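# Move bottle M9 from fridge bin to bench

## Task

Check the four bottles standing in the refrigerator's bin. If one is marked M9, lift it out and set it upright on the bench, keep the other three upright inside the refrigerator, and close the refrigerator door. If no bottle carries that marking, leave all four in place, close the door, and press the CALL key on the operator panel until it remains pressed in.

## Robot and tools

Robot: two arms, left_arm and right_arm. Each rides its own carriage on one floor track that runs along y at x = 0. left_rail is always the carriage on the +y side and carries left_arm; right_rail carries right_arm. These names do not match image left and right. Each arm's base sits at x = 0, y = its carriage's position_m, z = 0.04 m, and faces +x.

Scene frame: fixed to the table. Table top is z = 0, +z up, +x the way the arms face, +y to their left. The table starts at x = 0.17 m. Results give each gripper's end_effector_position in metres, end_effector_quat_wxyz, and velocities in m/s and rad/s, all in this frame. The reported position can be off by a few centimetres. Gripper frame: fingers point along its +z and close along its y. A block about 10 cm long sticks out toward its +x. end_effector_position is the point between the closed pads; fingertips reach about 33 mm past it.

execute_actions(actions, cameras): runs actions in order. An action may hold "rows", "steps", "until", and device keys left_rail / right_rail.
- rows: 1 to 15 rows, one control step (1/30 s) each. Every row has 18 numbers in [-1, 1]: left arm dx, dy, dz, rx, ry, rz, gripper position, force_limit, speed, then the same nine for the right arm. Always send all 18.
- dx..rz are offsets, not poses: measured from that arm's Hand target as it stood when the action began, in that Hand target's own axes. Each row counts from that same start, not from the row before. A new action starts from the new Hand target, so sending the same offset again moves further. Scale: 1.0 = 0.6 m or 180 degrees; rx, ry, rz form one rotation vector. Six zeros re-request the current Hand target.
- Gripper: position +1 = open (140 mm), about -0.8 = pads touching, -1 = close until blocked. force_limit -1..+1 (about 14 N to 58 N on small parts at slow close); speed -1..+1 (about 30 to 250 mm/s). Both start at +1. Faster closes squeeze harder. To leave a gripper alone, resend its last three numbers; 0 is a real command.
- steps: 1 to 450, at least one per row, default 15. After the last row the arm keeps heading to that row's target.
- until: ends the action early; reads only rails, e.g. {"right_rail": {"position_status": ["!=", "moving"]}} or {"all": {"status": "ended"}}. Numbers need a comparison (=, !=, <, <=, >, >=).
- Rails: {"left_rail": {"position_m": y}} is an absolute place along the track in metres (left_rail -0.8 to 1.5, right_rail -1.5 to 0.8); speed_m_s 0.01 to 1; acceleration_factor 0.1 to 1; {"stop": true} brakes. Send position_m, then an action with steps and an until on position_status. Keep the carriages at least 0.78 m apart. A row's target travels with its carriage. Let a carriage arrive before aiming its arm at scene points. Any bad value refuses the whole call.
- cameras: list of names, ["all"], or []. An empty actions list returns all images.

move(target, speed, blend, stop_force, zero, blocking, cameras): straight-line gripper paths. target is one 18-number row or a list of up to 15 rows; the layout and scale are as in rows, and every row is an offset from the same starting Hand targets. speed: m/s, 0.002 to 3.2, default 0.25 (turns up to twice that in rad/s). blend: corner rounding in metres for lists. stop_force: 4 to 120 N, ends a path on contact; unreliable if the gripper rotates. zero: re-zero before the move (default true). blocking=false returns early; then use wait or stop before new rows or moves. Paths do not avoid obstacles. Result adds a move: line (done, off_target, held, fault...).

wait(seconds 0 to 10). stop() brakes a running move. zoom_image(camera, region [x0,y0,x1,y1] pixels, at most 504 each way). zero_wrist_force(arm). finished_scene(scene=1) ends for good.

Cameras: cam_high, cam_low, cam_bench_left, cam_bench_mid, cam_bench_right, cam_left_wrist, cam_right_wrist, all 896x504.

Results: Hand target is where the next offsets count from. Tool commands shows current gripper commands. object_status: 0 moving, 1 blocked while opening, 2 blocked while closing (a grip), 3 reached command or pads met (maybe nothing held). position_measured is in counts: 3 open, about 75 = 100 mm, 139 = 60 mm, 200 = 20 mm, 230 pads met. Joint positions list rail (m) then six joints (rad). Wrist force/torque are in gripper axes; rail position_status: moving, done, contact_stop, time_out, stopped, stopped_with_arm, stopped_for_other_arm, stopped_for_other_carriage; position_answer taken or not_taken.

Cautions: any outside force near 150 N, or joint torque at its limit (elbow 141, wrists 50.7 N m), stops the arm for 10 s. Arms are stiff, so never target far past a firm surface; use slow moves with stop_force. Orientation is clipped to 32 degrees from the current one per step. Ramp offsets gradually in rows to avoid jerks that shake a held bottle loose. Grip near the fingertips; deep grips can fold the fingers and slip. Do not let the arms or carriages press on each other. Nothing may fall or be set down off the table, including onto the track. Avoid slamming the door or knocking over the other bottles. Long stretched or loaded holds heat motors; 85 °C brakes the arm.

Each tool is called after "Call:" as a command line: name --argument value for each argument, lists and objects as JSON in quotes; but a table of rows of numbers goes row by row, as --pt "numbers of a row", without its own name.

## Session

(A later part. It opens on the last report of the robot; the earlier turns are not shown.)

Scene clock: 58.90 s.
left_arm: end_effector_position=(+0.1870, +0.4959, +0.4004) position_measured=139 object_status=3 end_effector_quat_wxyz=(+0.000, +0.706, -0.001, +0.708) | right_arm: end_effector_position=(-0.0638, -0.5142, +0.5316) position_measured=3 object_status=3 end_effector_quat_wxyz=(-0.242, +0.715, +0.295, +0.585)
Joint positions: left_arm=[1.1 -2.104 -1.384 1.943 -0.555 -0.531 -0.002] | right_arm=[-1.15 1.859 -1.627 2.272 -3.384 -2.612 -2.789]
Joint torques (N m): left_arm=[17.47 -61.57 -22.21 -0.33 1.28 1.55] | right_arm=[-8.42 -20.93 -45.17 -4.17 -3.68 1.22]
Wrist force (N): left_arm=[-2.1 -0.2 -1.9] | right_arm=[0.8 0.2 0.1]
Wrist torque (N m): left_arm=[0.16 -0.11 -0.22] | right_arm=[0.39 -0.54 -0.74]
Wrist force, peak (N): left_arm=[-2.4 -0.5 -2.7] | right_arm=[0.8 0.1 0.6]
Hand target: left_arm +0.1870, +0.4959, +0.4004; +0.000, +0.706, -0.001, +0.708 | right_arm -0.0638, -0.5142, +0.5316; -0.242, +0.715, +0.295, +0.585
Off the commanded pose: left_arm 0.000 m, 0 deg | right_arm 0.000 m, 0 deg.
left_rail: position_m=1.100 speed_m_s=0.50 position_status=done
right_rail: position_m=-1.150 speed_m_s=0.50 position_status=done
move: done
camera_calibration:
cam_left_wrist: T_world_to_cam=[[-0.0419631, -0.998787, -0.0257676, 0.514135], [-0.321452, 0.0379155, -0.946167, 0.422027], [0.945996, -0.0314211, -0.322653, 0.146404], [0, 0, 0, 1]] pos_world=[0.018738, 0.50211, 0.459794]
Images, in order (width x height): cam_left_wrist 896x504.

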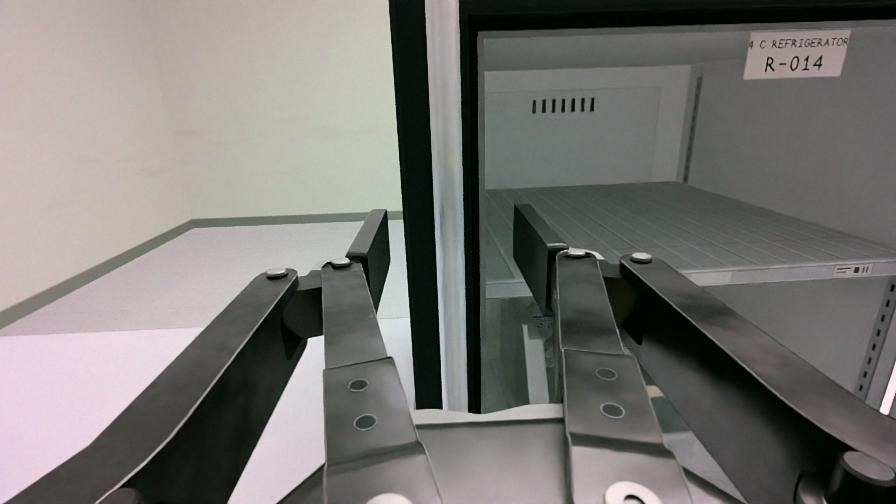

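Call:
wait --seconds 0 --cameras '["cam_bench_left"]'

Call:
zoom_image --camera "cam_bench_left" --region '[220, 120, 380, 300]'

Scene clock: 59.30 s.
left_arm: end_effector_position=(+0.1870, +0.4959, +0.4004) position_measured=139 object_status=3 end_effector_quat_wxyz=(+0.000, +0.706, -0.001, +0.708) | right_arm: end_effector_position=(-0.0638, -0.5142, +0.5316) position_measured=3 object_status=3 end_effector_quat_wxyz=(-0.242, +0.715, +0.295, +0.585)
Joint positions: left_arm=[1.1 -2.104 -1.384 1.943 -0.555 -0.53 -0.002] | right_arm=[-1.15 1.859 -1.627 2.272 -3.384 -2.612 -2.789]
Joint torques (N m): left_arm=[14.95 -60.47 -22.32 -0.15 1.57 1.53] | right_arm=[-7.72 -23.57 -45.55 -4.9 -3.78 0.99]
Wrist force (N): left_arm=[-2.5 0.0 -2.0] | right_arm=[0.5 0.3 0.4]
Wrist torque (N m): left_arm=[0.20 -0.04 -0.22] | right_arm=[0.39 -0.47 -0.75]
Wrist force, peak (N): left_arm=[-2.5 0.0 -2.0] | right_arm=[0.8 -0.1 0.6]
Hand target: left_arm +0.1870, +0.4959, +0.4004; +0.000, +0.706, -0.001, +0.708 | right_arm -0.0638, -0.5142, +0.5316; -0.242, +0.715, +0.295, +0.585
Tool commands: left_gripper/position=-0.08 left_gripper/force_limit=-1.0 left_gripper/speed=+0.0 right_gripper/position=+1.0 right_gripper/force_limit=+1.0 right_gripper/speed=+1.0
Off the commanded pose: left_arm 0.000 m, 0 deg | right_arm 0.000 m, 0 deg.
left_rail: position_m=1.100 speed_m_s=0.50 position_status=done
right_rail: position_m=-1.150 speed_m_s=0.50 position_status=done
Images, in order (width x height): cam_bench_left 896x504.

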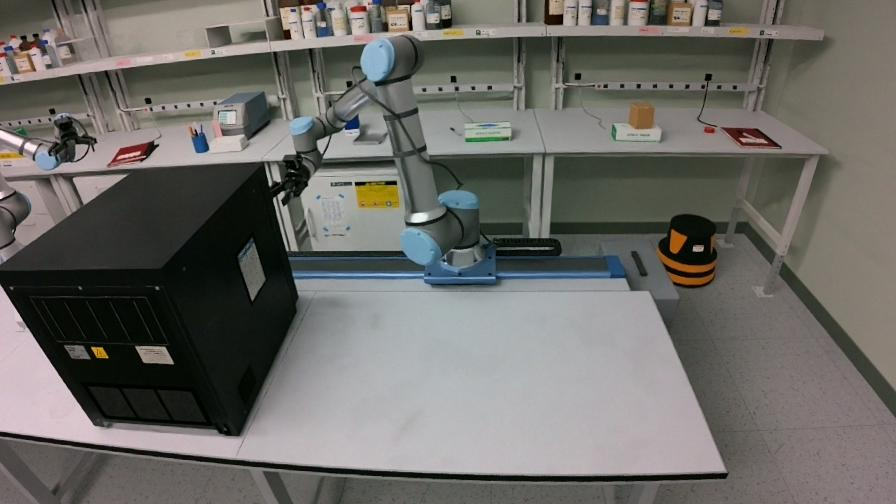

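Scaled by 2.800 from the camera's 896x504 image, which has a finer 1280x720 frame.

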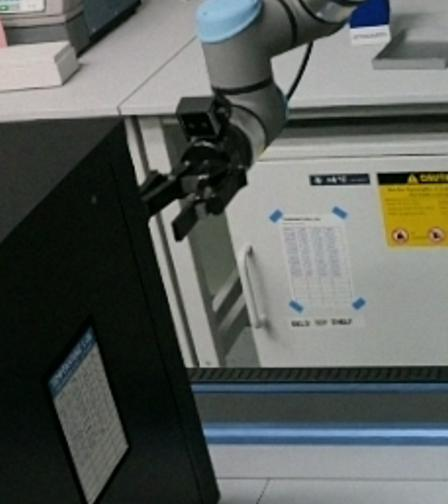

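Call:
move --target '[0,0,0.0417,0,0,0,-0.08,-1,0,0,0,0,0,0,0,1,1,1]' --speed 0.03 --stop_force 6 --cameras '["cam_left_wrist"]'

Call:
zoom_image --camera "cam_left_wrist" --region '[340, 170, 600, 350]'

Scene clock: 61.83 s.
left_arm: end_effector_position=(+0.2120, +0.4958, +0.4004) position_measured=139 object_status=3 end_effector_quat_wxyz=(+0.000, +0.706, -0.001, +0.708) | right_arm: end_effector_position=(-0.0638, -0.5142, +0.5316) position_measured=3 object_status=3 end_effector_quat_wxyz=(-0.242, +0.715, +0.295, +0.585)
Joint positions: left_arm=[1.1 -2.067 -1.393 1.954 -0.557 -0.494 -0.002] | right_arm=[-1.15 1.859 -1.627 2.272 -3.384 -2.612 -2.789]
Joint torques (N m): left_arm=[14.98 -61.58 -22.24 -0.09 1.81 -2.23] | right_arm=[-7 -23.61 -45.78 -4.64 -3.48 0.99]
Wrist force (N): left_arm=[-2.3 -0.3 -2.3] | right_arm=[0.5 0.3 0.4]
Wrist torque (N m): left_arm=[0.15 -0.06 -0.16] | right_arm=[0.39 -0.47 -0.74]
Wrist force, peak (N): left_arm=[-2.5 -0.2 -2.8] | right_arm=[0.9 -0.2 0.4]
Hand target: left_arm +0.2120, +0.4958, +0.4004; +0.000, +0.706, -0.001, +0.708 | right_arm -0.0638, -0.5142, +0.5316; -0.242, +0.715, +0.295, +0.585
Off the commanded pose: left_arm 0.000 m, 0 deg | right_arm 0.000 m, 0 deg.
left_rail: position_m=1.100 speed_m_s=0.50 position_status=done
right_rail: position_m=-1.150 speed_m_s=0.50 position_status=done
move: done
camera_calibration:
cam_left_wrist: T_world_to_cam=[[-0.0420577, -0.998784, -0.0257354, 0.515075], [-0.321448, 0.0379155, -0.946168, 0.4301], [0.945993, -0.031521, -0.322652, 0.122707], [0, 0, 0, 1]] pos_world=[0.0438379, 0.502009, 0.459794]
Images, in order (width x height): cam_left_wrist 896x504.

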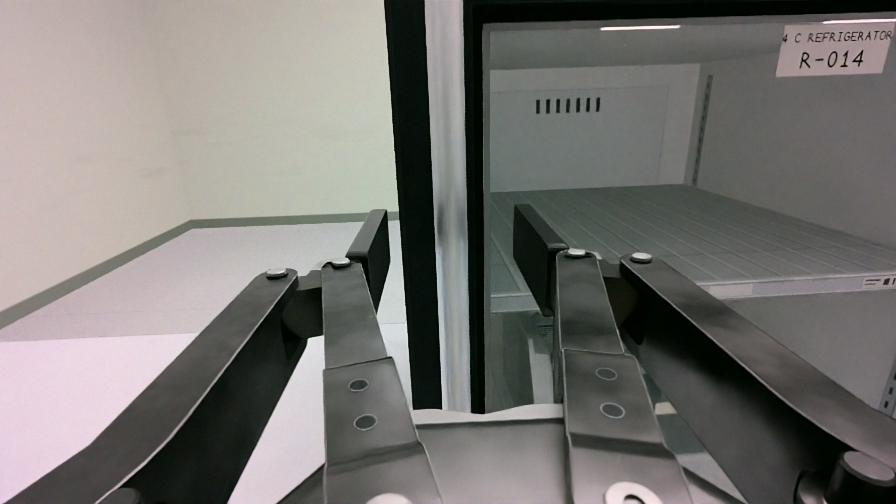

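Scaled by 1.938 from the camera's 896x504 image, which has a finer 1280x720 frame.

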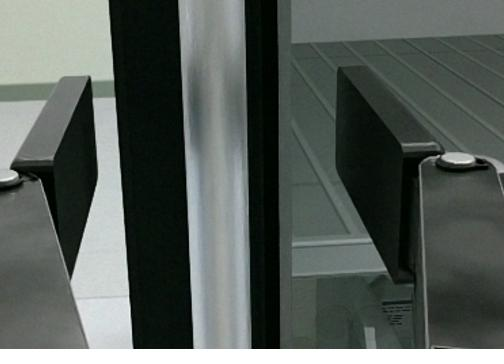

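Call:
execute_actions --actions '[{"rows":[[0,0,0,0,0,0,-1,-1,-1,0,0,0,0,0,0,1,1,1]],"steps":95},{"rows":[[0,0,0,0,0,0,-0.98,0,-1,0,0,0,0,0,0,1,1,1]],"steps":30}]' --cameras '["cam_left_wrist"]'

Call:
zoom_image --camera "cam_left_wrist" --region '[360, 170, 560, 350]'

Scene clock: 66.60 s.
left_arm: end_effector_position=(+0.2120, +0.4958, +0.4004) position_measured=210 object_status=2 end_effector_quat_wxyz=(+0.000, +0.706, -0.001, +0.708) | right_arm: end_effector_position=(-0.0638, -0.5142, +0.5316) position_measured=3 object_status=3 end_effector_quat_wxyz=(-0.242, +0.715, +0.295, +0.585)
Joint positions: left_arm=[1.1 -2.067 -1.393 1.954 -0.557 -0.494 -0.002] | right_arm=[-1.15 1.859 -1.627 2.272 -3.384 -2.612 -2.789]
Joint torques (N m): left_arm=[8.74 -45.43 -52.23 0 6.36 -1.91] | right_arm=[-6.01 -23.32 -45.6 -4.51 -3.61 0.45]
Wrist force (N): left_arm=[-1.5 -16.8 -14.0] | right_arm=[0.6 0.2 0.3]
Wrist torque (N m): left_arm=[0.58 -0.03 -0.37] | right_arm=[0.38 -0.49 -0.75]
Wrist force, peak (N): left_arm=[-1.6 -17.1 -14.7] | right_arm=[1.0 0.3 0.3]
Hand target: left_arm +0.2120, +0.4958, +0.4004; +0.000, +0.706, -0.001, +0.708 | right_arm -0.0638, -0.5142, +0.5316; -0.242, +0.715, +0.295, +0.585
Off the commanded pose: left_arm 0.000 m, 0 deg | right_arm 0.000 m, 0 deg.
left_rail: position_m=1.100 speed_m_s=0.50 position_status=done
right_rail: position_m=-1.150 speed_m_s=0.50 position_status=done
camera_calibration:
cam_left_wrist: T_world_to_cam=[[-0.0420577, -0.998784, -0.0257354, 0.515075], [-0.321448, 0.0379155, -0.946168, 0.4301], [0.945993, -0.031521, -0.322652, 0.122707], [0, 0, 0, 1]] pos_world=[0.0438379, 0.502009, 0.459794]
Images, in order (width x height): cam_left_wrist 896x504.

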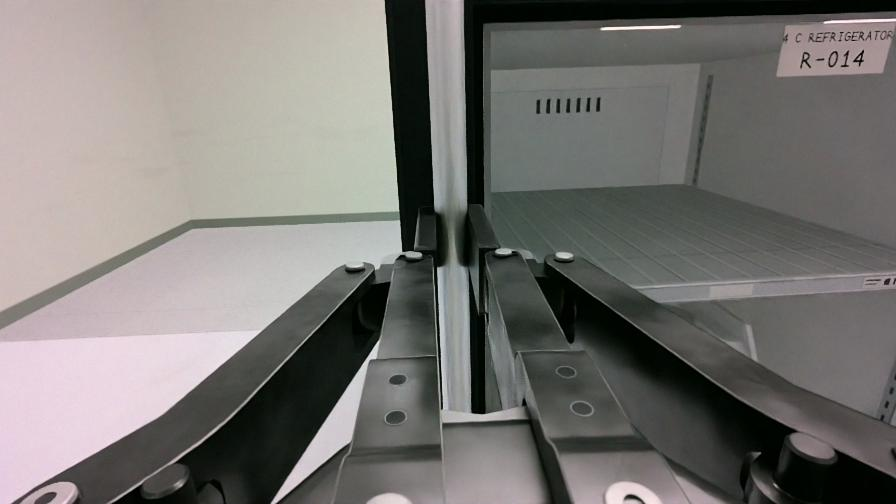

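Scaled by 2.520 from the camera's 896x504 image, which has a finer 1280x720 frame.

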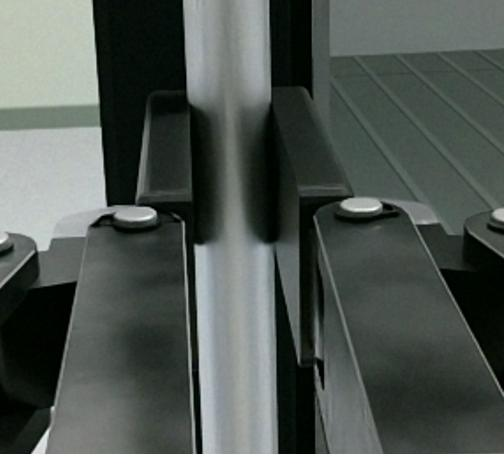

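Call:
move --pt "0 0.0062 -0.0587 0.0278 0 0 -0.98 0 -1 0 0 0 0 0 0 1 1 1" --pt "0 0.0209 -0.1162 0.0556 0 0 -0.98 0 -1 0 0 0 0 0 0 1 1 1" --speed 0.06 --blend '[0.01,0]' --stop_force 60 --cameras '["cam_left_wrist"]'

Scene clock: 70.20 s.
left_arm: end_effector_position=(+0.1857, +0.4928, +0.4003) position_measured=210 object_status=2 end_effector_quat_wxyz=(-0.022, +0.706, +0.021, +0.707) | right_arm: end_effector_position=(-0.0638, -0.5142, +0.5316) position_measured=3 object_status=3 end_effector_quat_wxyz=(-0.242, +0.715, +0.295, +0.585)
Joint positions: left_arm=[1.1 -2.084 -1.347 1.897 -0.547 -0.574 -0.002] | right_arm=[-1.15 1.859 -1.627 2.272 -3.384 -2.612 -2.789]
Joint torques (N m): left_arm=[22.55 -78.01 -0.68 8.53 -26.83 -1.28] | right_arm=[-6.4 -21.62 -44.96 -4.63 -3.71 0.04]
Wrist force (N): left_arm=[-9.9 79.6 12.7] | right_arm=[0.4 0.3 0.2]
Wrist torque (N m): left_arm=[-1.52 -0.17 -0.42] | right_arm=[0.40 -0.45 -0.75]
Wrist force, peak (N): left_arm=[-8.5 84.9 8.5] | right_arm=[1.2 0.2 0.4]
Hand target: left_arm +0.1857, +0.4928, +0.4003; -0.022, +0.706, +0.021, +0.707 (not the last commanded pose) | right_arm -0.0638, -0.5142, +0.5316; -0.242, +0.715, +0.295, +0.585
Off the commanded pose: left_arm 0.044 m, 6 deg | right_arm 0.000 m, 0 deg.
left_rail: position_m=1.100 speed_m_s=0.50 position_status=done
right_rail: position_m=-1.150 speed_m_s=0.50 position_status=done
move: contact (left_arm); path passed 0 of 2 targets
camera_calibration:
cam_left_wrist: T_world_to_cam=[[0.0210044, -0.999458, -0.025339, 0.499428], [-0.323412, 0.0171895, -0.946102, 0.432262], [0.946025, 0.0280673, -0.322876, 0.118231], [0, 0, 0, 1]] pos_world=[0.0174595, 0.488409, 0.459793]
Images, in order (width x height): cam_left_wrist 896x504.

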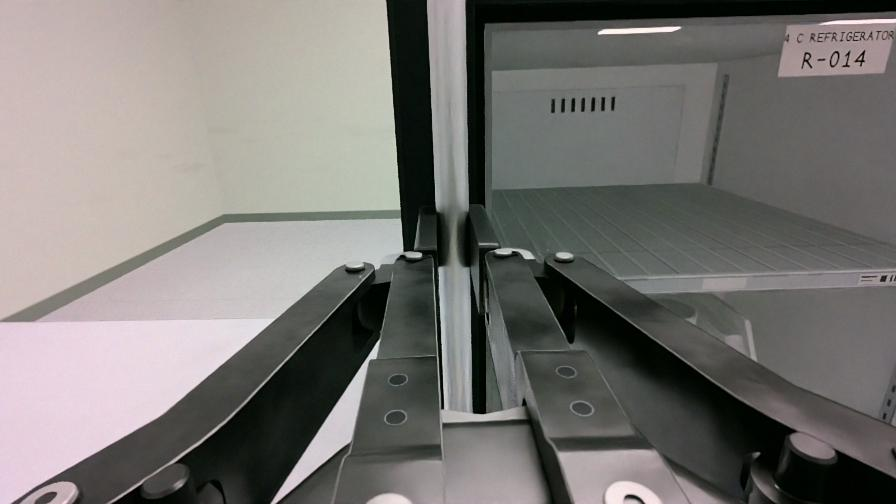

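Call:
move --target '[0,0.002,0,0,0,0,-0.98,0,-1,0,0,0,0,0,0,1,1,1]' --speed 0.05

Scene clock: 71.37 s.
left_arm: end_effector_position=(+0.1858, +0.4918, +0.4003) position_measured=210 object_status=2 end_effector_quat_wxyz=(-0.022, +0.706, +0.021, +0.707) | right_arm: end_effector_position=(-0.0638, -0.5142, +0.5316) position_measured=3 object_status=3 end_effector_quat_wxyz=(-0.242, +0.715, +0.295, +0.585)
Joint positions: left_arm=[1.1 -2.083 -1.346 1.895 -0.546 -0.574 -0.002] | right_arm=[-1.15 1.859 -1.627 2.272 -3.384 -2.612 -2.789]
Joint torques (N m): left_arm=[19.46 -54.64 -38.03 9.27 -13.67 -2.08] | right_arm=[-6.67 -22.89 -45.16 -4.38 -3.7 0.2]
Wrist force (N): left_arm=[-8.3 45.2 7.4] | right_arm=[0.3 0.2 0.3]
Wrist torque (N m): left_arm=[-0.57 -0.27 -0.53] | right_arm=[0.39 -0.43 -0.74]
Wrist force, peak (N): left_arm=[-9.6 80.4 12.8] | right_arm=[1.0 0.2 0.2]
Hand target: left_arm +0.1858, +0.4916, +0.4003; -0.022, +0.706, +0.021, +0.707 | right_arm -0.0638, -0.5142, +0.5316; -0.242, +0.715, +0.295, +0.585
Off the commanded pose: left_arm 0.000 m, 0 deg | right_arm 0.000 m, 0 deg.
left_rail: position_m=1.100 speed_m_s=0.50 position_status=done
right_rail: position_m=-1.150 speed_m_s=0.50 position_status=done
move: done

Call:
move --pt "0 0.0142 -0.0503 0.0246 0 0 -0.98 0 -1 0 0 0 0 0 0 1 1 1" --pt "0 0.029 -0.0962 0.0468 0 0 -0.98 0 -1 0 0 0 0 0 0 1 1 1" --speed 0.06 --blend '[0.01,0]' --stop_force 60

Scene clock: 74.10 s.
left_arm: end_effector_position=(+0.1292, +0.4707, +0.4002) position_measured=210 object_status=2 end_effector_quat_wxyz=(-0.074, +0.703, +0.073, +0.704) | right_arm: end_effector_position=(-0.0638, -0.5142, +0.5316) position_measured=3 object_status=3 end_effector_quat_wxyz=(-0.242, +0.715, +0.295, +0.585)
Joint positions: left_arm=[1.1 -2.096 -1.224 1.731 -0.504 -0.733 -0.001] | right_arm=[-1.15 1.859 -1.627 2.272 -3.384 -2.612 -2.789]
Joint torques (N m): left_arm=[-8.03 -49.95 -50.77 0.35 3.32 -2.18] | right_arm=[-6.61 -21.91 -45.05 -4.74 -3.42 -0.56]
Wrist force (N): left_arm=[10.2 -15.1 -1.9] | right_arm=[0.4 0.3 0.4]
Wrist torque (N m): left_arm=[0.30 0.08 -0.55] | right_arm=[0.41 -0.45 -0.74]
Wrist force, peak (N): left_arm=[-8.4 44.3 7.1] | right_arm=[1.0 0.2 0.6]
Hand target: left_arm +0.1292, +0.4707, +0.4002; -0.074, +0.703, +0.073, +0.704 | right_arm -0.0638, -0.5142, +0.5316; -0.242, +0.715, +0.295, +0.585
Off the commanded pose: left_arm 0.000 m, 0 deg | right_arm 0.000 m, 0 deg.
left_rail: position_m=1.100 speed_m_s=0.50 position_status=done
right_rail: position_m=-1.150 speed_m_s=0.50 position_status=done
move: done

Call:
move --pt "0 0.017 -0.0698 0.0339 0 0 -0.98 0 -1 0 0 0 0 0 0 1 1 1" --pt "0 0.0417 -0.1378 0.0672 0 0 -0.98 0 -1 0 0 0 0 0 0 1 1 1" --pt "0 0.0737 -0.2025 0.1006 0 0 -0.98 0 -1 0 0 0 0 0 0 1 1 1" --speed 0.08 --blend '[0.01,0.01,0]' --stop_force 60 --cameras '["cam_left_wrist"]'

Scene clock: 77.57 s.
left_arm: end_effector_position=(+0.0195, +0.4024, +0.4000) position_measured=210 object_status=2 end_effector_quat_wxyz=(-0.183, +0.682, +0.183, +0.684) | right_arm: end_effector_position=(-0.0638, -0.5142, +0.5316) position_measured=3 object_status=3 end_effector_quat_wxyz=(-0.242, +0.715, +0.295, +0.585)
Joint positions: left_arm=[1.1 -2.07 -0.946 1.301 -0.353 -1.024 -0.001] | right_arm=[-1.15 1.859 -1.627 2.272 -3.384 -2.612 -2.789]
Joint torques (N m): left_arm=[47.67 -54.65 -56.57 -10.07 28.97 -2.43] | right_arm=[-6.8 -21.68 -45.6 -4.36 -3.71 -0.27]
Wrist force (N): left_arm=[30.6 -88.1 -9.9] | right_arm=[0.4 0.3 0.2]
Wrist torque (N m): left_arm=[1.82 0.60 -0.17] | right_arm=[0.40 -0.46 -0.74]
Wrist force, peak (N): left_arm=[31.0 -88.3 -9.6] | right_arm=[0.9 0.2 0.6]
Hand target: left_arm +0.0195, +0.4024, +0.4000; -0.183, +0.682, +0.183, +0.684 | right_arm -0.0638, -0.5142, +0.5316; -0.242, +0.715, +0.295, +0.585
Off the commanded pose: left_arm 0.000 m, 0 deg | right_arm 0.000 m, 0 deg.
left_rail: position_m=1.100 speed_m_s=0.50 position_status=done
right_rail: position_m=-1.150 speed_m_s=0.50 position_status=done
move: done
camera_calibration:
cam_left_wrist: T_world_to_cam=[[0.465296, -0.884814, -0.0245631, 0.35749], [-0.296576, -0.129694, -0.946162, 0.438293], [0.833992, 0.447531, -0.322761, 0.111278], [0, 0, 0, 1]] pos_world=[-0.129157, 0.323355, 0.459394]
Images, in order (width x height): cam_left_wrist 896x504.

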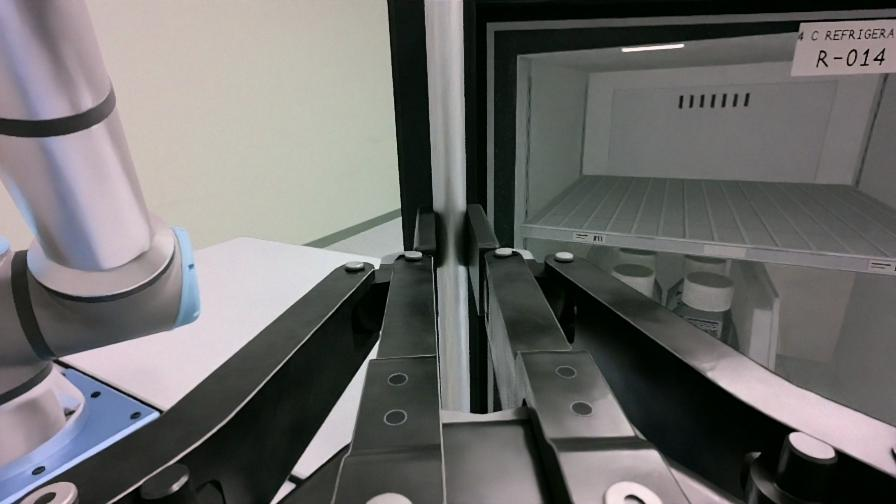

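Call:
move --target '[0,-0.005,0,0,0,0,-0.98,0,-1,0,0,0,0,0,0,1,1,1]' --speed 0.05

Scene clock: 78.97 s.
left_arm: end_effector_position=(+0.0181, +0.4047, +0.3999) position_measured=210 object_status=2 end_effector_quat_wxyz=(-0.183, +0.682, +0.183, +0.684) | right_arm: end_effector_position=(-0.0638, -0.5142, +0.5316) position_measured=3 object_status=3 end_effector_quat_wxyz=(-0.242, +0.715, +0.295, +0.585)
Joint positions: left_arm=[1.1 -2.073 -0.95 1.307 -0.355 -1.026 -0.001] | right_arm=[-1.15 1.859 -1.627 2.272 -3.384 -2.612 -2.789]
Joint torques (N m): left_arm=[-9.48 -82.1 -20.49 -7.28 -1.98 -1.9] | right_arm=[-6.49 -22 -44.9 -4.46 -3.68 -0.26]
Wrist force (N): left_arm=[24.4 -1.7 -0.1] | right_arm=[0.6 0.2 0.2]
Wrist torque (N m): left_arm=[-0.19 0.53 -0.33] | right_arm=[0.39 -0.48 -0.75]
Wrist force, peak (N): left_arm=[30.9 -88.6 -9.6] | right_arm=[1.1 0.0 0.3]
Hand target: left_arm +0.0180, +0.4048, +0.4000; -0.183, +0.682, +0.183, +0.684 | right_arm -0.0638, -0.5142, +0.5316; -0.242, +0.715, +0.295, +0.585
Off the commanded pose: left_arm 0.000 m, 0 deg | right_arm 0.000 m, 0 deg.
left_rail: position_m=1.100 speed_m_s=0.50 position_status=done
right_rail: position_m=-1.150 speed_m_s=0.50 position_status=done
move: done

Call:
move --pt "0 0.0153 -0.0725 0.0317 0 0 -0.98 0 -1 0 0 0 0 0 0 1 1 1" --pt "0 0.038 -0.1428 0.0633 0 0 -0.98 0 -1 0 0 0 0 0 0 1 1 1" --pt "0 0.0675 -0.2105 0.095 0 0 -0.98 0 -1 0 0 0 0 0 0 1 1 1" --speed 0.08 --blend '[0.01,0.01,0]' --stop_force 70 --cameras '["cam_left_wrist","cam_right_wrist"]'

Scene clock: 82.40 s.
left_arm: end_effector_position=(-0.0711, +0.3067, +0.3998) position_measured=210 object_status=2 end_effector_quat_wxyz=(-0.283, +0.648, +0.283, +0.649) | right_arm: end_effector_position=(-0.0638, -0.5142, +0.5316) position_measured=3 object_status=3 end_effector_quat_wxyz=(-0.242, +0.715, +0.295, +0.585)
Joint positions: left_arm=[1.1 -2.015 -0.608 0.698 -0.089 -1.266 -0.001] | right_arm=[-1.15 1.859 -1.627 2.272 -3.384 -2.612 -2.789]
Joint torques (N m): left_arm=[32.6 -74.61 -46.56 -8.45 6.18 -2.31] | right_arm=[-8.08 -23.53 -44.7 -4.74 -3.42 -0.89]
Wrist force (N): left_arm=[36.7 -23.8 -2.4] | right_arm=[0.3 0.0 0.5]
Wrist torque (N m): left_arm=[0.60 0.72 -0.32] | right_arm=[0.34 -0.43 -0.75]
Wrist force, peak (N): left_arm=[51.2 -21.3 -3.1] | right_arm=[0.9 0.2 0.5]
Hand target: left_arm -0.0711, +0.3067, +0.3998; -0.283, +0.648, +0.283, +0.649 | right_arm -0.0638, -0.5142, +0.5316; -0.242, +0.715, +0.295, +0.585
Off the commanded pose: left_arm 0.000 m, 0 deg | right_arm 0.000 m, 0 deg.
left_rail: position_m=1.100 speed_m_s=0.50 position_status=done
right_rail: position_m=-1.150 speed_m_s=0.50 position_status=done
move: done
camera_calibration:
cam_left_wrist: T_world_to_cam=[[0.704891, -0.70891, -0.0239859, 0.277772], [-0.244937, -0.211535, -0.946181, 0.427613], [0.665683, 0.67283, -0.322747, 0.148513], [0, 0, 0, 1]] pos_world=[-0.189924, 0.187446, 0.459194]
cam_right_wrist: T_world_to_cam=[[0.742214, -0.670022, -0.0137583, -0.273587], [-0.349587, -0.369575, -0.860931, 0.246317], [0.571758, 0.643805, -0.508535, 0.818122], [0, 0, 0, 1]] pos_world=[-0.178599, -0.618988, 0.624341]
Images, in order (width x height): cam_left_wrist 896x504, cam_right_wrist 896x504.

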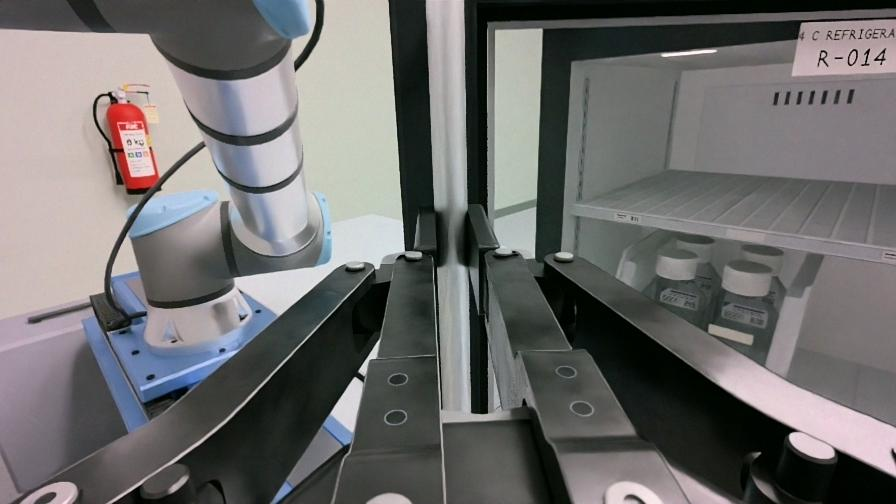

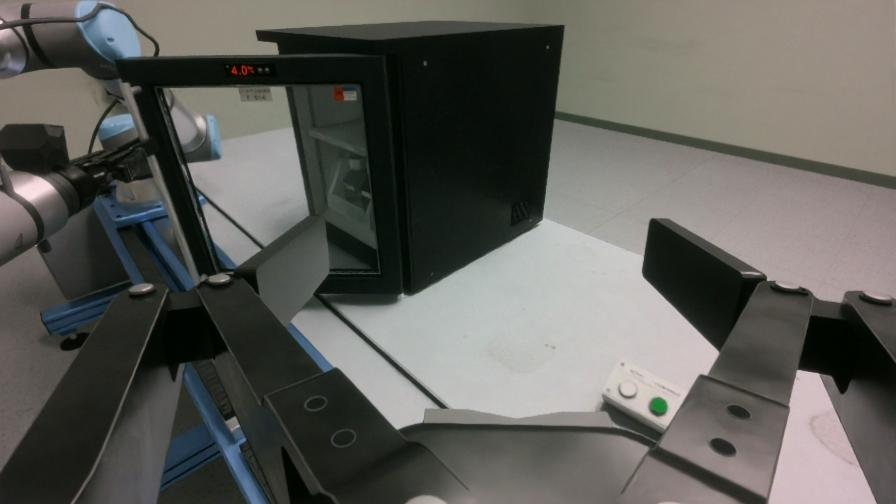

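Call:
execute_actions --actions '[{"rows":[[0,0,0,0,0,0,-0.08,-1,-0.5,0,0,0,0,0,0,1,1,1]],"steps":45}]'

Call:
move --pt "0 0 -0.0833 0 0 0 -0.08 -1 -0.5 0 0 0 0 0 0 1 1 1" --pt "0 -0.2333 -0.0833 0 0 0 -0.08 -1 -0.5 0 0 0 0 0 0 1 1 1" --speed 0.15 --blend '[0.01,0]' --cameras '["cam_left_wrist","cam_right_wrist"]'

Scene clock: 85.80 s.
left_arm: end_effector_position=(-0.0711, +0.3067, +0.3998) position_measured=139 object_status=3 end_effector_quat_wxyz=(-0.283, +0.648, +0.283, +0.649) | right_arm: end_effector_position=(-0.0638, -0.5142, +0.5316) position_measured=3 object_status=3 end_effector_quat_wxyz=(-0.242, +0.715, +0.295, +0.585)
Joint positions: left_arm=[1.1 -2.015 -0.608 0.698 -0.089 -1.266 -0.001] | right_arm=[-1.15 1.859 -1.627 2.272 -3.384 -2.612 -2.789]
Joint torques (N m): left_arm=[-10.08 -125.37 -46.01 5.07 -1.84 -1.8] | right_arm=[-6.83 -22.75 -44.72 -4.82 -3.59 -1.05]
Wrist force (N): left_arm=[-1.8 -0.7 -1.4] | right_arm=[0.7 0.3 0.4]
Wrist torque (N m): left_arm=[0.07 -0.22 -0.34] | right_arm=[0.41 -0.51 -0.75]
Wrist force, peak (N): left_arm=[37.0 -24.5 -2.7] | right_arm=[0.8 0.0 0.5]
Hand target: left_arm -0.0711, +0.3067, +0.3998; -0.283, +0.648, +0.283, +0.649 | right_arm -0.0638, -0.5142, +0.5316; -0.242, +0.715, +0.295, +0.585
Off the commanded pose: left_arm 0.000 m, 0 deg | right_arm 0.000 m, 0 deg.
left_rail: position_m=1.100 speed_m_s=0.50 position_status=done
right_rail: position_m=-1.150 speed_m_s=0.50 position_status=done

Scene clock: 87.60 s.
left_arm: end_effector_position=(-0.2077, +0.3653, +0.3996) position_measured=139 object_status=3 end_effector_quat_wxyz=(-0.283, +0.648, +0.283, +0.649) | right_arm: end_effector_position=(-0.0638, -0.5142, +0.5316) position_measured=3 object_status=3 end_effector_quat_wxyz=(-0.242, +0.715, +0.295, +0.585)
Joint positions: left_arm=[1.1 -2.153 -0.628 0.736 -0.107 -1.405 -0.001] | right_arm=[-1.15 1.859 -1.627 2.272 -3.384 -2.612 -2.789]
Joint torques (N m): left_arm=[-8.06 -120.61 -28.6 1.4 -2.09 1.62] | right_arm=[-4.37 -22.38 -45.85 -4.46 -3.57 -1.12]
Wrist force (N): left_arm=[-2.3 -1.0 -1.2] | right_arm=[0.8 -0.1 0.6]
Wrist torque (N m): left_arm=[0.02 -0.12 -0.29] | right_arm=[0.31 -0.53 -0.74]
Wrist force, peak (N): left_arm=[-3.4 0.1 -2.8] | right_arm=[0.8 0.0 0.6]
Hand target: left_arm -0.2077, +0.3653, +0.3996; -0.283, +0.648, +0.283, +0.649 | right_arm -0.0638, -0.5142, +0.5316; -0.242, +0.715, +0.295, +0.585
Off the commanded pose: left_arm 0.000 m, 0 deg | right_arm 0.000 m, 0 deg.
left_rail: position_m=1.100 speed_m_s=0.50 position_status=done
right_rail: position_m=-1.150 speed_m_s=0.50 position_status=done
move: done
camera_calibration:
cam_left_wrist: T_world_to_cam=[[0.704891, -0.70891, -0.0239859, 0.415597], [-0.244937, -0.211535, -0.946181, 0.406361], [0.665683, 0.67283, -0.322747, 0.199953], [0, 0, 0, 1]] pos_world=[-0.326524, 0.246046, 0.458994]
cam_right_wrist: T_world_to_cam=[[0.742214, -0.670022, -0.0137583, -0.273587], [-0.349587, -0.369575, -0.860931, 0.246317], [0.571758, 0.643805, -0.508535, 0.818122], [0, 0, 0, 1]] pos_world=[-0.178599, -0.618988, 0.624341]
Images, in order (width x height): cam_left_wrist 896x504, cam_right_wrist 896x504.

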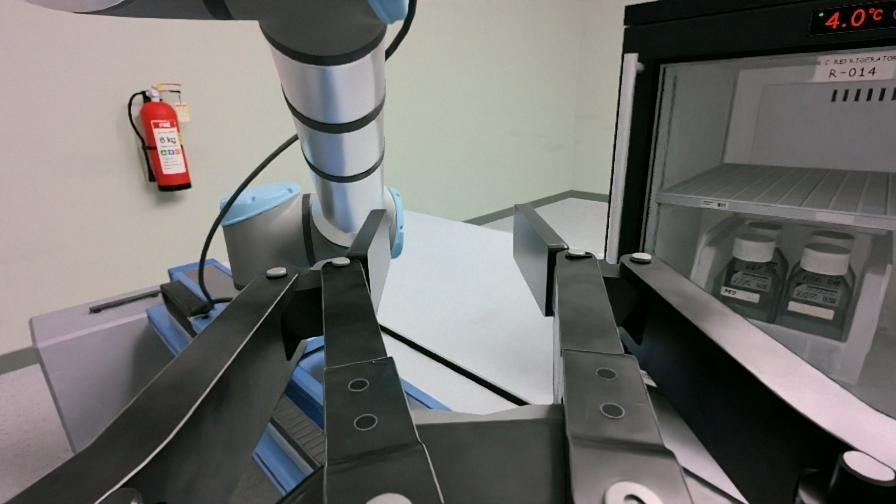

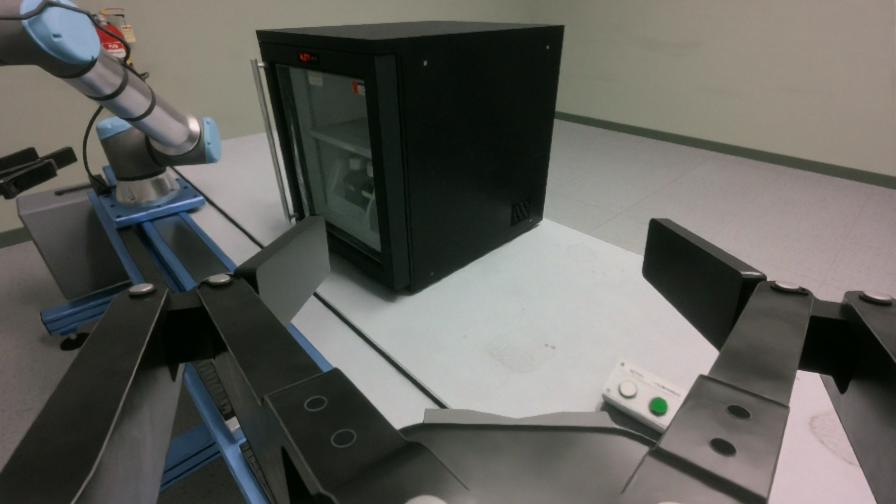

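Call:
execute_actions --actions '[{"right_rail":{"position_m":-0.6},"left_rail":{"position_m":1.45},"steps":150,"until":{"all":{"status":"ended"}}}]'

Scene clock: 94.03 s.
left_arm: end_effector_position=(-0.2077, +0.7153, +0.3996) position_measured=139 object_status=3 end_effector_quat_wxyz=(-0.283, +0.648, +0.283, +0.649) | right_arm: end_effector_position=(-0.0638, +0.0358, +0.5316) position_measured=3 object_status=3 end_effector_quat_wxyz=(-0.242, +0.715, +0.295, +0.585)
Joint positions: left_arm=[1.45 -2.153 -0.628 0.737 -0.107 -1.405 -0.001] | right_arm=[-0.6 1.859 -1.627 2.272 -3.384 -2.612 -2.789]
Joint torques (N m): left_arm=[9.27 -105.3 -36.25 4.77 1.37 1.8] | right_arm=[3.23 -41.1 -38.19 -4.91 -2.11 -1.55]
Wrist force (N): left_arm=[-1.9 -0.7 -1.5] | right_arm=[0.5 0.2 0.3]
Wrist torque (N m): left_arm=[0.08 -0.21 -0.29] | right_arm=[0.39 -0.47 -0.75]
Wrist force, peak (N): left_arm=[-2.7 0.3 -3.2] | right_arm=[0.5 2.0 -1.6]
Hand target: left_arm -0.2077, +0.7153, +0.3996; -0.283, +0.648, +0.283, +0.649 | right_arm -0.0638, +0.0358, +0.5316; -0.242, +0.715, +0.295, +0.585
Tool commands: left_gripper/position=-0.08 left_gripper/force_limit=-1.0 left_gripper/speed=-0.5 right_gripper/position=+1.0 right_gripper/force_limit=+1.0 right_gripper/speed=+1.0
Off the commanded pose: left_arm 0.000 m, 0 deg | right_arm 0.000 m, 0 deg.
left_rail: position_m=1.450 speed_m_s=0.50 position_status=done
right_rail: position_m=-0.600 speed_m_s=0.50 position_status=done

Call:
move --target '[0,0,0,0,0,0,-0.08,-1,-0.5,-0.0813,-0.2869,0.6985,-0.1107,0.0634,0.0112,-0.325,-1,0]' --speed 0.25 --cameras '["cam_right_wrist"]'

Scene clock: 103.73 s.
left_arm: end_effector_position=(-0.2077, +0.7153, +0.3996) position_measured=139 object_status=3 end_effector_quat_wxyz=(-0.283, +0.648, +0.283, +0.649) | right_arm: end_effector_position=(+0.0992, +0.4408, +0.4007) position_measured=170 object_status=3 end_effector_quat_wxyz=(-0.153, +0.690, +0.152, +0.691)
Joint positions: left_arm=[1.45 -2.153 -0.628 0.737 -0.107 -1.405 -0.001] | right_arm=[-0.6 1.61 -0.735 1.396 -3.807 -2.747 -3.145]
Joint torques (N m): left_arm=[15.71 -105.66 -53.16 4.29 1.66 1.97] | right_arm=[-7.24 -93.49 -44.85 -3.54 -3.05 -3.1]
Wrist force (N): left_arm=[-2.3 -0.6 -1.3] | right_arm=[1.1 -0.1 0.5]
Wrist torque (N m): left_arm=[0.10 -0.12 -0.29] | right_arm=[0.35 -0.69 -0.66]
Wrist force, peak (N): left_arm=[-2.7 -0.9 -1.8] | right_arm=[1.3 1.9 -2.0]
Hand target: left_arm -0.2077, +0.7153, +0.3996; -0.283, +0.648, +0.283, +0.649 | right_arm +0.0992, +0.4408, +0.4007; -0.153, +0.690, +0.152, +0.691
Off the commanded pose: left_arm 0.000 m, 0 deg | right_arm 0.000 m, 0 deg.
left_rail: position_m=1.450 speed_m_s=0.50 position_status=done
right_rail: position_m=-0.600 speed_m_s=0.50 position_status=done
move: done
camera_calibration:
cam_right_wrist: T_world_to_cam=[[0.469839, -0.882746, -0.00333195, 0.360069], [-0.289758, -0.150655, -0.945168, 0.474951], [0.833841, 0.445043, -0.326567, 0.0323008], [0, 0, 0, 1]] pos_world=[-0.0584875, 0.375028, 0.460657]
Images, in order (width x height): cam_right_wrist 896x504.

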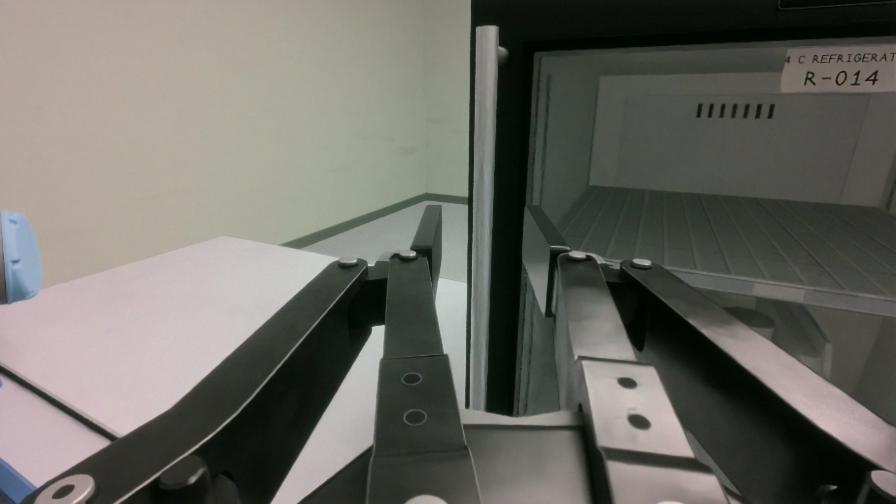

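Call:
move --target '[0,0,0,0,0,0,-0.08,-1,-0.5,0,0.0067,0.175,0,0,0,-0.325,-1,0]' --speed 0.12 --stop_force 10 --cameras '["cam_right_wrist"]'

Call:
zoom_image --camera "cam_right_wrist" --region '[380, 150, 580, 350]'

Scene clock: 106.40 s.
left_arm: end_effector_position=(-0.2077, +0.7153, +0.3996) position_measured=139 object_status=3 end_effector_quat_wxyz=(-0.283, +0.648, +0.283, +0.649) | right_arm: end_effector_position=(+0.1962, +0.4812, +0.4009) position_measured=170 object_status=3 end_effector_quat_wxyz=(-0.153, +0.690, +0.152, +0.691)
Joint positions: left_arm=[1.45 -2.153 -0.628 0.737 -0.107 -1.405 -0.001] | right_arm=[-0.6 1.505 -0.704 1.334 -3.775 -2.642 -3.144]
Joint torques (N m): left_arm=[15.47 -106.54 -54.5 4.73 1.88 1.23] | right_arm=[-7.83 -93.92 -45.53 0.26 3.39 2.77]
Wrist force (N): left_arm=[-2.5 -0.8 -1.4] | right_arm=[1.3 0.3 0.5]
Wrist torque (N m): left_arm=[0.05 -0.08 -0.29] | right_arm=[0.43 -0.73 -0.74]
Wrist force, peak (N): left_arm=[-2.8 -1.1 -1.4] | right_arm=[1.0 0.1 2.0]
Hand target: left_arm -0.2077, +0.7153, +0.3996; -0.283, +0.648, +0.283, +0.649 | right_arm +0.1962, +0.4812, +0.4009; -0.153, +0.690, +0.152, +0.691
Off the commanded pose: left_arm 0.000 m, 0 deg | right_arm 0.000 m, 0 deg.
left_rail: position_m=1.450 speed_m_s=0.50 position_status=done
right_rail: position_m=-0.600 speed_m_s=0.50 position_status=done
move: done
camera_calibration:
cam_right_wrist: T_world_to_cam=[[0.469839, -0.882746, -0.00333195, 0.350158], [-0.289758, -0.150655, -0.945168, 0.509238], [0.833841, 0.445043, -0.326567, -0.0665289], [0, 0, 0, 1]] pos_world=[0.0385125, 0.415428, 0.460757]
Images, in order (width x height): cam_right_wrist 896x504.

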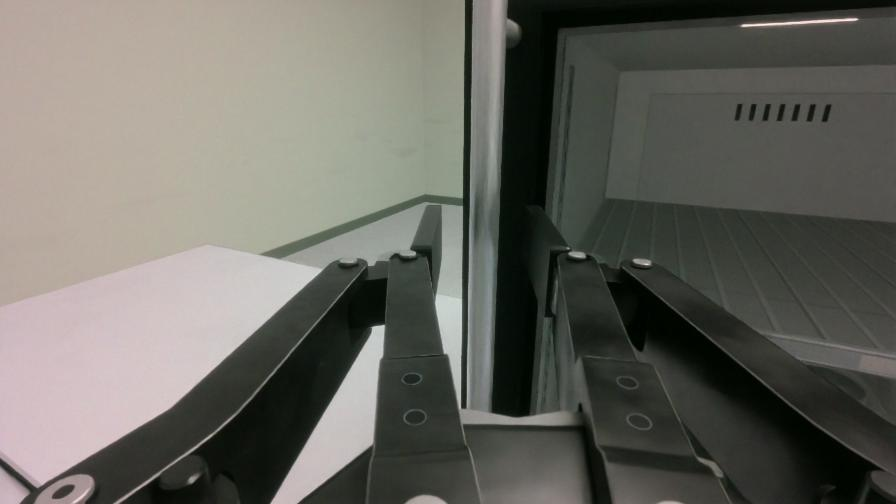

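Scaled by 2.520 from the camera's 896x504 image, which has a finer 1280x720 frame.

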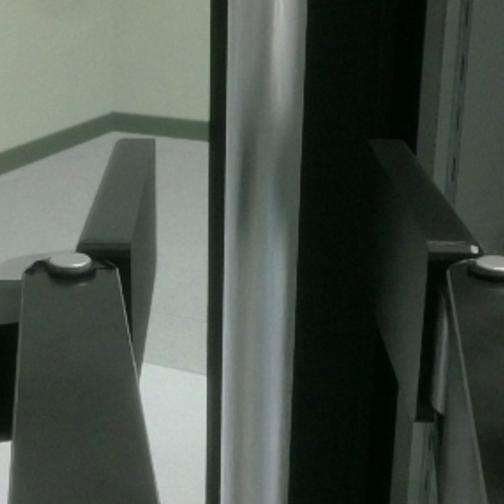

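Call:
move --target '[0,0,0,0,0,0,-0.08,-1,-0.5,0,0.0,0.03,0,0,0,-0.325,-1,0]' --speed 0.03 --stop_force 6 --cameras '["cam_right_wrist"]'

Call:
zoom_image --camera "cam_right_wrist" --region '[380, 150, 580, 350]'

Scene clock: 108.20 s.
left_arm: end_effector_position=(-0.2077, +0.7153, +0.3996) position_measured=139 object_status=3 end_effector_quat_wxyz=(-0.283, +0.648, +0.283, +0.649) | right_arm: end_effector_position=(+0.2125, +0.4888, +0.4009) position_measured=170 object_status=3 end_effector_quat_wxyz=(-0.153, +0.690, +0.152, +0.691)
Joint positions: left_arm=[1.45 -2.153 -0.628 0.737 -0.107 -1.405 -0.001] | right_arm=[-0.6 1.488 -0.696 1.318 -3.767 -2.625 -3.144]
Joint torques (N m): left_arm=[17.8 -106.95 -54.09 4.72 1.36 1.48] | right_arm=[-9.49 -94.7 -45.7 0.22 3.56 3.13]
Wrist force (N): left_arm=[-1.9 -1.0 -1.5] | right_arm=[1.2 -0.1 0.4]
Wrist torque (N m): left_arm=[0.02 -0.22 -0.29] | right_arm=[0.36 -0.70 -0.76]
Wrist force, peak (N): left_arm=[-2.6 -0.5 -1.6] | right_arm=[1.4 -0.1 0.7]
Hand target: left_arm -0.2077, +0.7153, +0.3996; -0.283, +0.648, +0.283, +0.649 | right_arm +0.2125, +0.4888, +0.4009; -0.153, +0.690, +0.152, +0.691
Off the commanded pose: left_arm 0.000 m, 0 deg | right_arm 0.000 m, 0 deg.
left_rail: position_m=1.450 speed_m_s=0.50 position_status=done
right_rail: position_m=-0.600 speed_m_s=0.50 position_status=done
move: done
camera_calibration:
cam_right_wrist: T_world_to_cam=[[0.469839, -0.882746, -0.00333195, 0.349208], [-0.289758, -0.150655, -0.945168, 0.515106], [0.833841, 0.445043, -0.326567, -0.0835028], [0, 0, 0, 1]] pos_world=[0.0548125, 0.423028, 0.460757]
Images, in order (width x height): cam_right_wrist 896x504.

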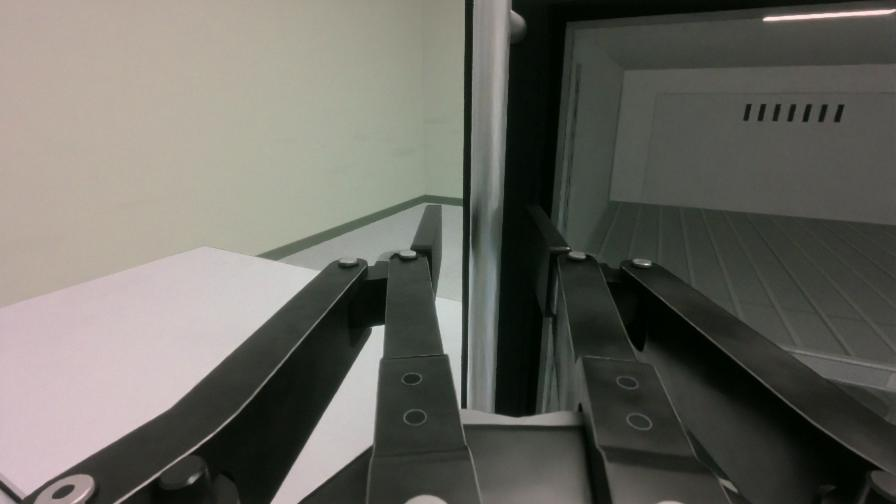

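Scaled by 2.520 from the camera's 896x504 image, which has a finer 1280x720 frame.

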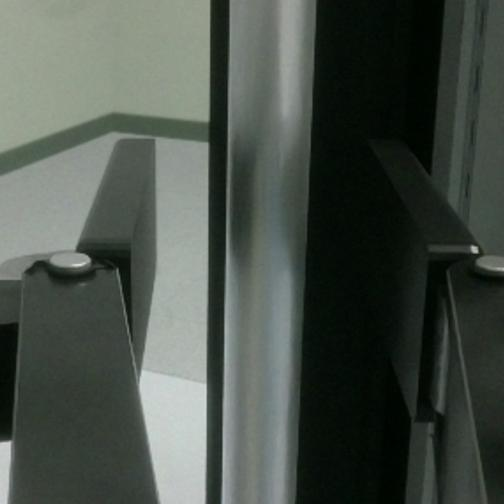

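Call:
execute_actions --actions '[{"rows":[[0,0,0,0,0,0,-0.08,-1,-0.5,0,0,0,0,0,0,-1,-1,-1]],"steps":70},{"rows":[[0,0,0,0,0,0,-0.08,-1,-0.5,0,0,0,0,0,0,-0.98,0,-1]],"steps":30}]' --cameras '["cam_right_wrist"]'

Call:
zoom_image --camera "cam_right_wrist" --region '[380, 150, 580, 350]'

Scene clock: 111.97 s.
left_arm: end_effector_position=(-0.2077, +0.7153, +0.3996) position_measured=139 object_status=3 end_effector_quat_wxyz=(-0.283, +0.648, +0.283, +0.649) | right_arm: end_effector_position=(+0.2125, +0.4888, +0.4009) position_measured=210 object_status=2 end_effector_quat_wxyz=(-0.153, +0.690, +0.152, +0.691)
Joint positions: left_arm=[1.45 -2.153 -0.628 0.737 -0.107 -1.405 -0.001] | right_arm=[-0.6 1.488 -0.696 1.318 -3.767 -2.625 -3.144]
Joint torques (N m): left_arm=[14.57 -108.16 -54.8 4.66 1.42 1.49] | right_arm=[22.73 -97.9 -44.75 3.61 12.81 2.42]
Wrist force (N): left_arm=[-1.7 -1.1 -1.3] | right_arm=[-2.1 40.1 -17.3]
Wrist torque (N m): left_arm=[-0.01 -0.24 -0.29] | right_arm=[-0.66 -0.73 -0.67]
Wrist force, peak (N): left_arm=[-2.7 -0.8 -1.8] | right_arm=[-1.9 40.5 -17.4]
Hand target: left_arm -0.2077, +0.7153, +0.3996; -0.283, +0.648, +0.283, +0.649 | right_arm +0.2125, +0.4888, +0.4009; -0.153, +0.690, +0.152, +0.691
Off the commanded pose: left_arm 0.000 m, 0 deg | right_arm 0.000 m, 0 deg.
left_rail: position_m=1.450 speed_m_s=0.50 position_status=done
right_rail: position_m=-0.600 speed_m_s=0.50 position_status=done
camera_calibration:
cam_right_wrist: T_world_to_cam=[[0.469839, -0.882746, -0.00333195, 0.349208], [-0.289758, -0.150655, -0.945168, 0.515106], [0.833841, 0.445043, -0.326567, -0.0835028], [0, 0, 0, 1]] pos_world=[0.0548125, 0.423028, 0.460757]
Images, in order (width x height): cam_right_wrist 896x504.

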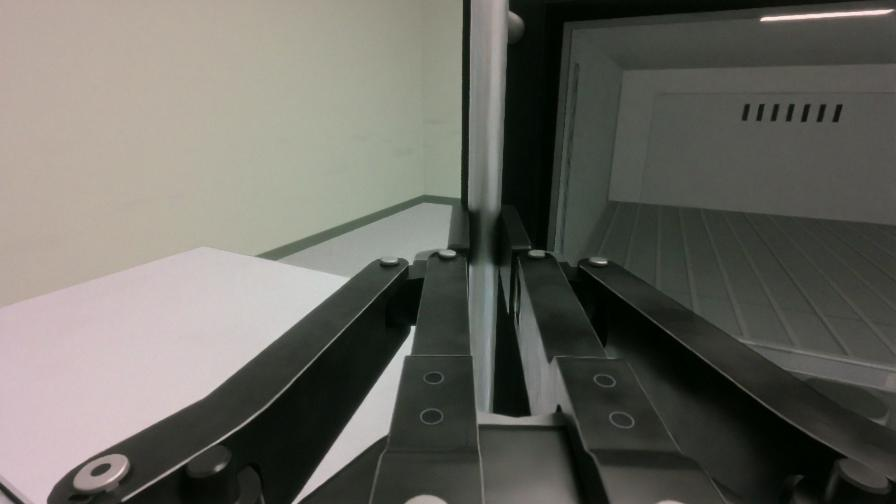

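Scaled by 2.520 from the camera's 896x504 image, which has a finer 1280x720 frame.

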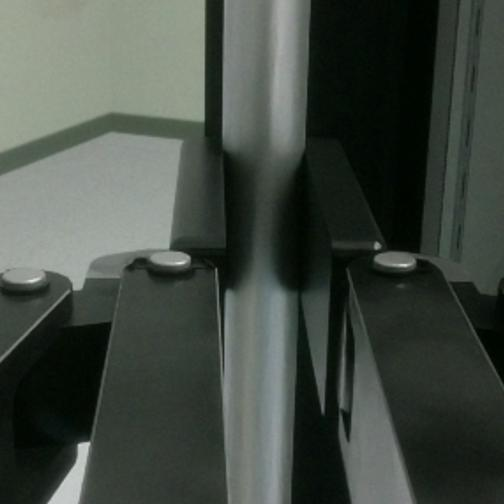

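Call:
move --pt "0 0 0 0 0 0 -0.08 -1 -0.5 0 -0.01 -0.0625 0.0278 0 0 -0.98 0 -1" --pt "0 0 0 0 0 0 -0.08 -1 -0.5 0 -0.0166 -0.1254 0.0556 0 0 -0.98 0 -1" --pt "0 0 0 0 0 0 -0.08 -1 -0.5 0 -0.0177 -0.1889 0.0833 0 0 -0.98 0 -1" --speed 0.07 --blend '[0.01,0.01,0]' --stop_force 70

Scene clock: 115.27 s.
left_arm: end_effector_position=(-0.2077, +0.7153, +0.3996) position_measured=139 object_status=3 end_effector_quat_wxyz=(-0.283, +0.648, +0.283, +0.649) | right_arm: end_effector_position=(+0.1052, +0.4508, +0.4007) position_measured=210 object_status=2 end_effector_quat_wxyz=(-0.241, +0.664, +0.241, +0.665)
Joint positions: left_arm=[1.45 -2.153 -0.628 0.737 -0.107 -1.405 -0.001] | right_arm=[-0.6 1.549 -0.83 1.586 -3.901 -2.425 -3.143]
Joint torques (N m): left_arm=[16.31 -106.2 -54.21 4.89 1.77 1.27] | right_arm=[7.13 -106.71 -21.54 -5.8 -1.09 0.88]
Wrist force (N): left_arm=[-2.2 -0.6 -1.3] | right_arm=[0.8 -13.1 5.9]
Wrist torque (N m): left_arm=[0.11 -0.14 -0.30] | right_arm=[0.72 -0.71 -0.62]
Wrist force, peak (N): left_arm=[-2.6 -1.2 -1.4] | right_arm=[-1.9 40.4 -17.3]
Hand target: left_arm -0.2077, +0.7153, +0.3996; -0.283, +0.648, +0.283, +0.649 | right_arm +0.1052, +0.4508, +0.4007; -0.241, +0.664, +0.241, +0.665
Off the commanded pose: left_arm 0.000 m, 0 deg | right_arm 0.000 m, 0 deg.
left_rail: position_m=1.450 speed_m_s=0.50 position_status=done
right_rail: position_m=-0.600 speed_m_s=0.50 position_status=done
move: done

Call:
move --pt "0 0 0 0 0 0 -0.08 -1 -0.5 0 -0.0149 -0.0877 0.0389 0 0 -0.98 0 -1" --pt "0 0 0 0 0 0 -0.08 -1 -0.5 0 -0.0192 -0.1764 0.0778 0 0 -0.98 0 -1" --pt "0 0 0 0 0 0 -0.08 -1 -0.5 0 -0.0128 -0.2649 0.1167 0 0 -0.98 0 -1" --pt "0 0 0 0 0 0 -0.08 -1 -0.5 0 0.0044 -0.3520 0.1556 0 0 -0.98 0 -1" --speed 0.1 --blend '[0.01,0.01,0.01,0]' --stop_force 70

Scene clock: 119.43 s.
left_arm: end_effector_position=(-0.2077, +0.7153, +0.3996) position_measured=139 object_status=3 end_effector_quat_wxyz=(-0.283, +0.648, +0.283, +0.649) | right_arm: end_effector_position=(-0.0552, +0.3134, +0.4004) position_measured=210 object_status=2 end_effector_quat_wxyz=(-0.395, +0.586, +0.395, +0.587)
Joint positions: left_arm=[1.45 -2.153 -0.628 0.737 -0.107 -1.405 -0.001] | right_arm=[-0.6 1.587 -1.076 2.073 -4.14 -1.973 -3.143]
Joint torques (N m): left_arm=[16.8 -106.11 -54.55 4.54 1.75 1.48] | right_arm=[-53.32 -83.91 -1.7 -9.43 -19.73 0.77]
Wrist force (N): left_arm=[-2.4 -0.8 -0.9] | right_arm=[3.1 -65.3 20.3]
Wrist torque (N m): left_arm=[0.07 -0.09 -0.29] | right_arm=[1.62 -0.53 -0.59]
Wrist force, peak (N): left_arm=[-2.4 -1.4 -1.9] | right_arm=[1.5 -75.4 23.7]
Hand target: left_arm -0.2077, +0.7153, +0.3996; -0.283, +0.648, +0.283, +0.649 | right_arm -0.0552, +0.3134, +0.4004; -0.395, +0.586, +0.395, +0.587
Off the commanded pose: left_arm 0.000 m, 0 deg | right_arm 0.000 m, 0 deg.
left_rail: position_m=1.450 speed_m_s=0.50 position_status=done
right_rail: position_m=-0.600 speed_m_s=0.50 position_status=done
move: done


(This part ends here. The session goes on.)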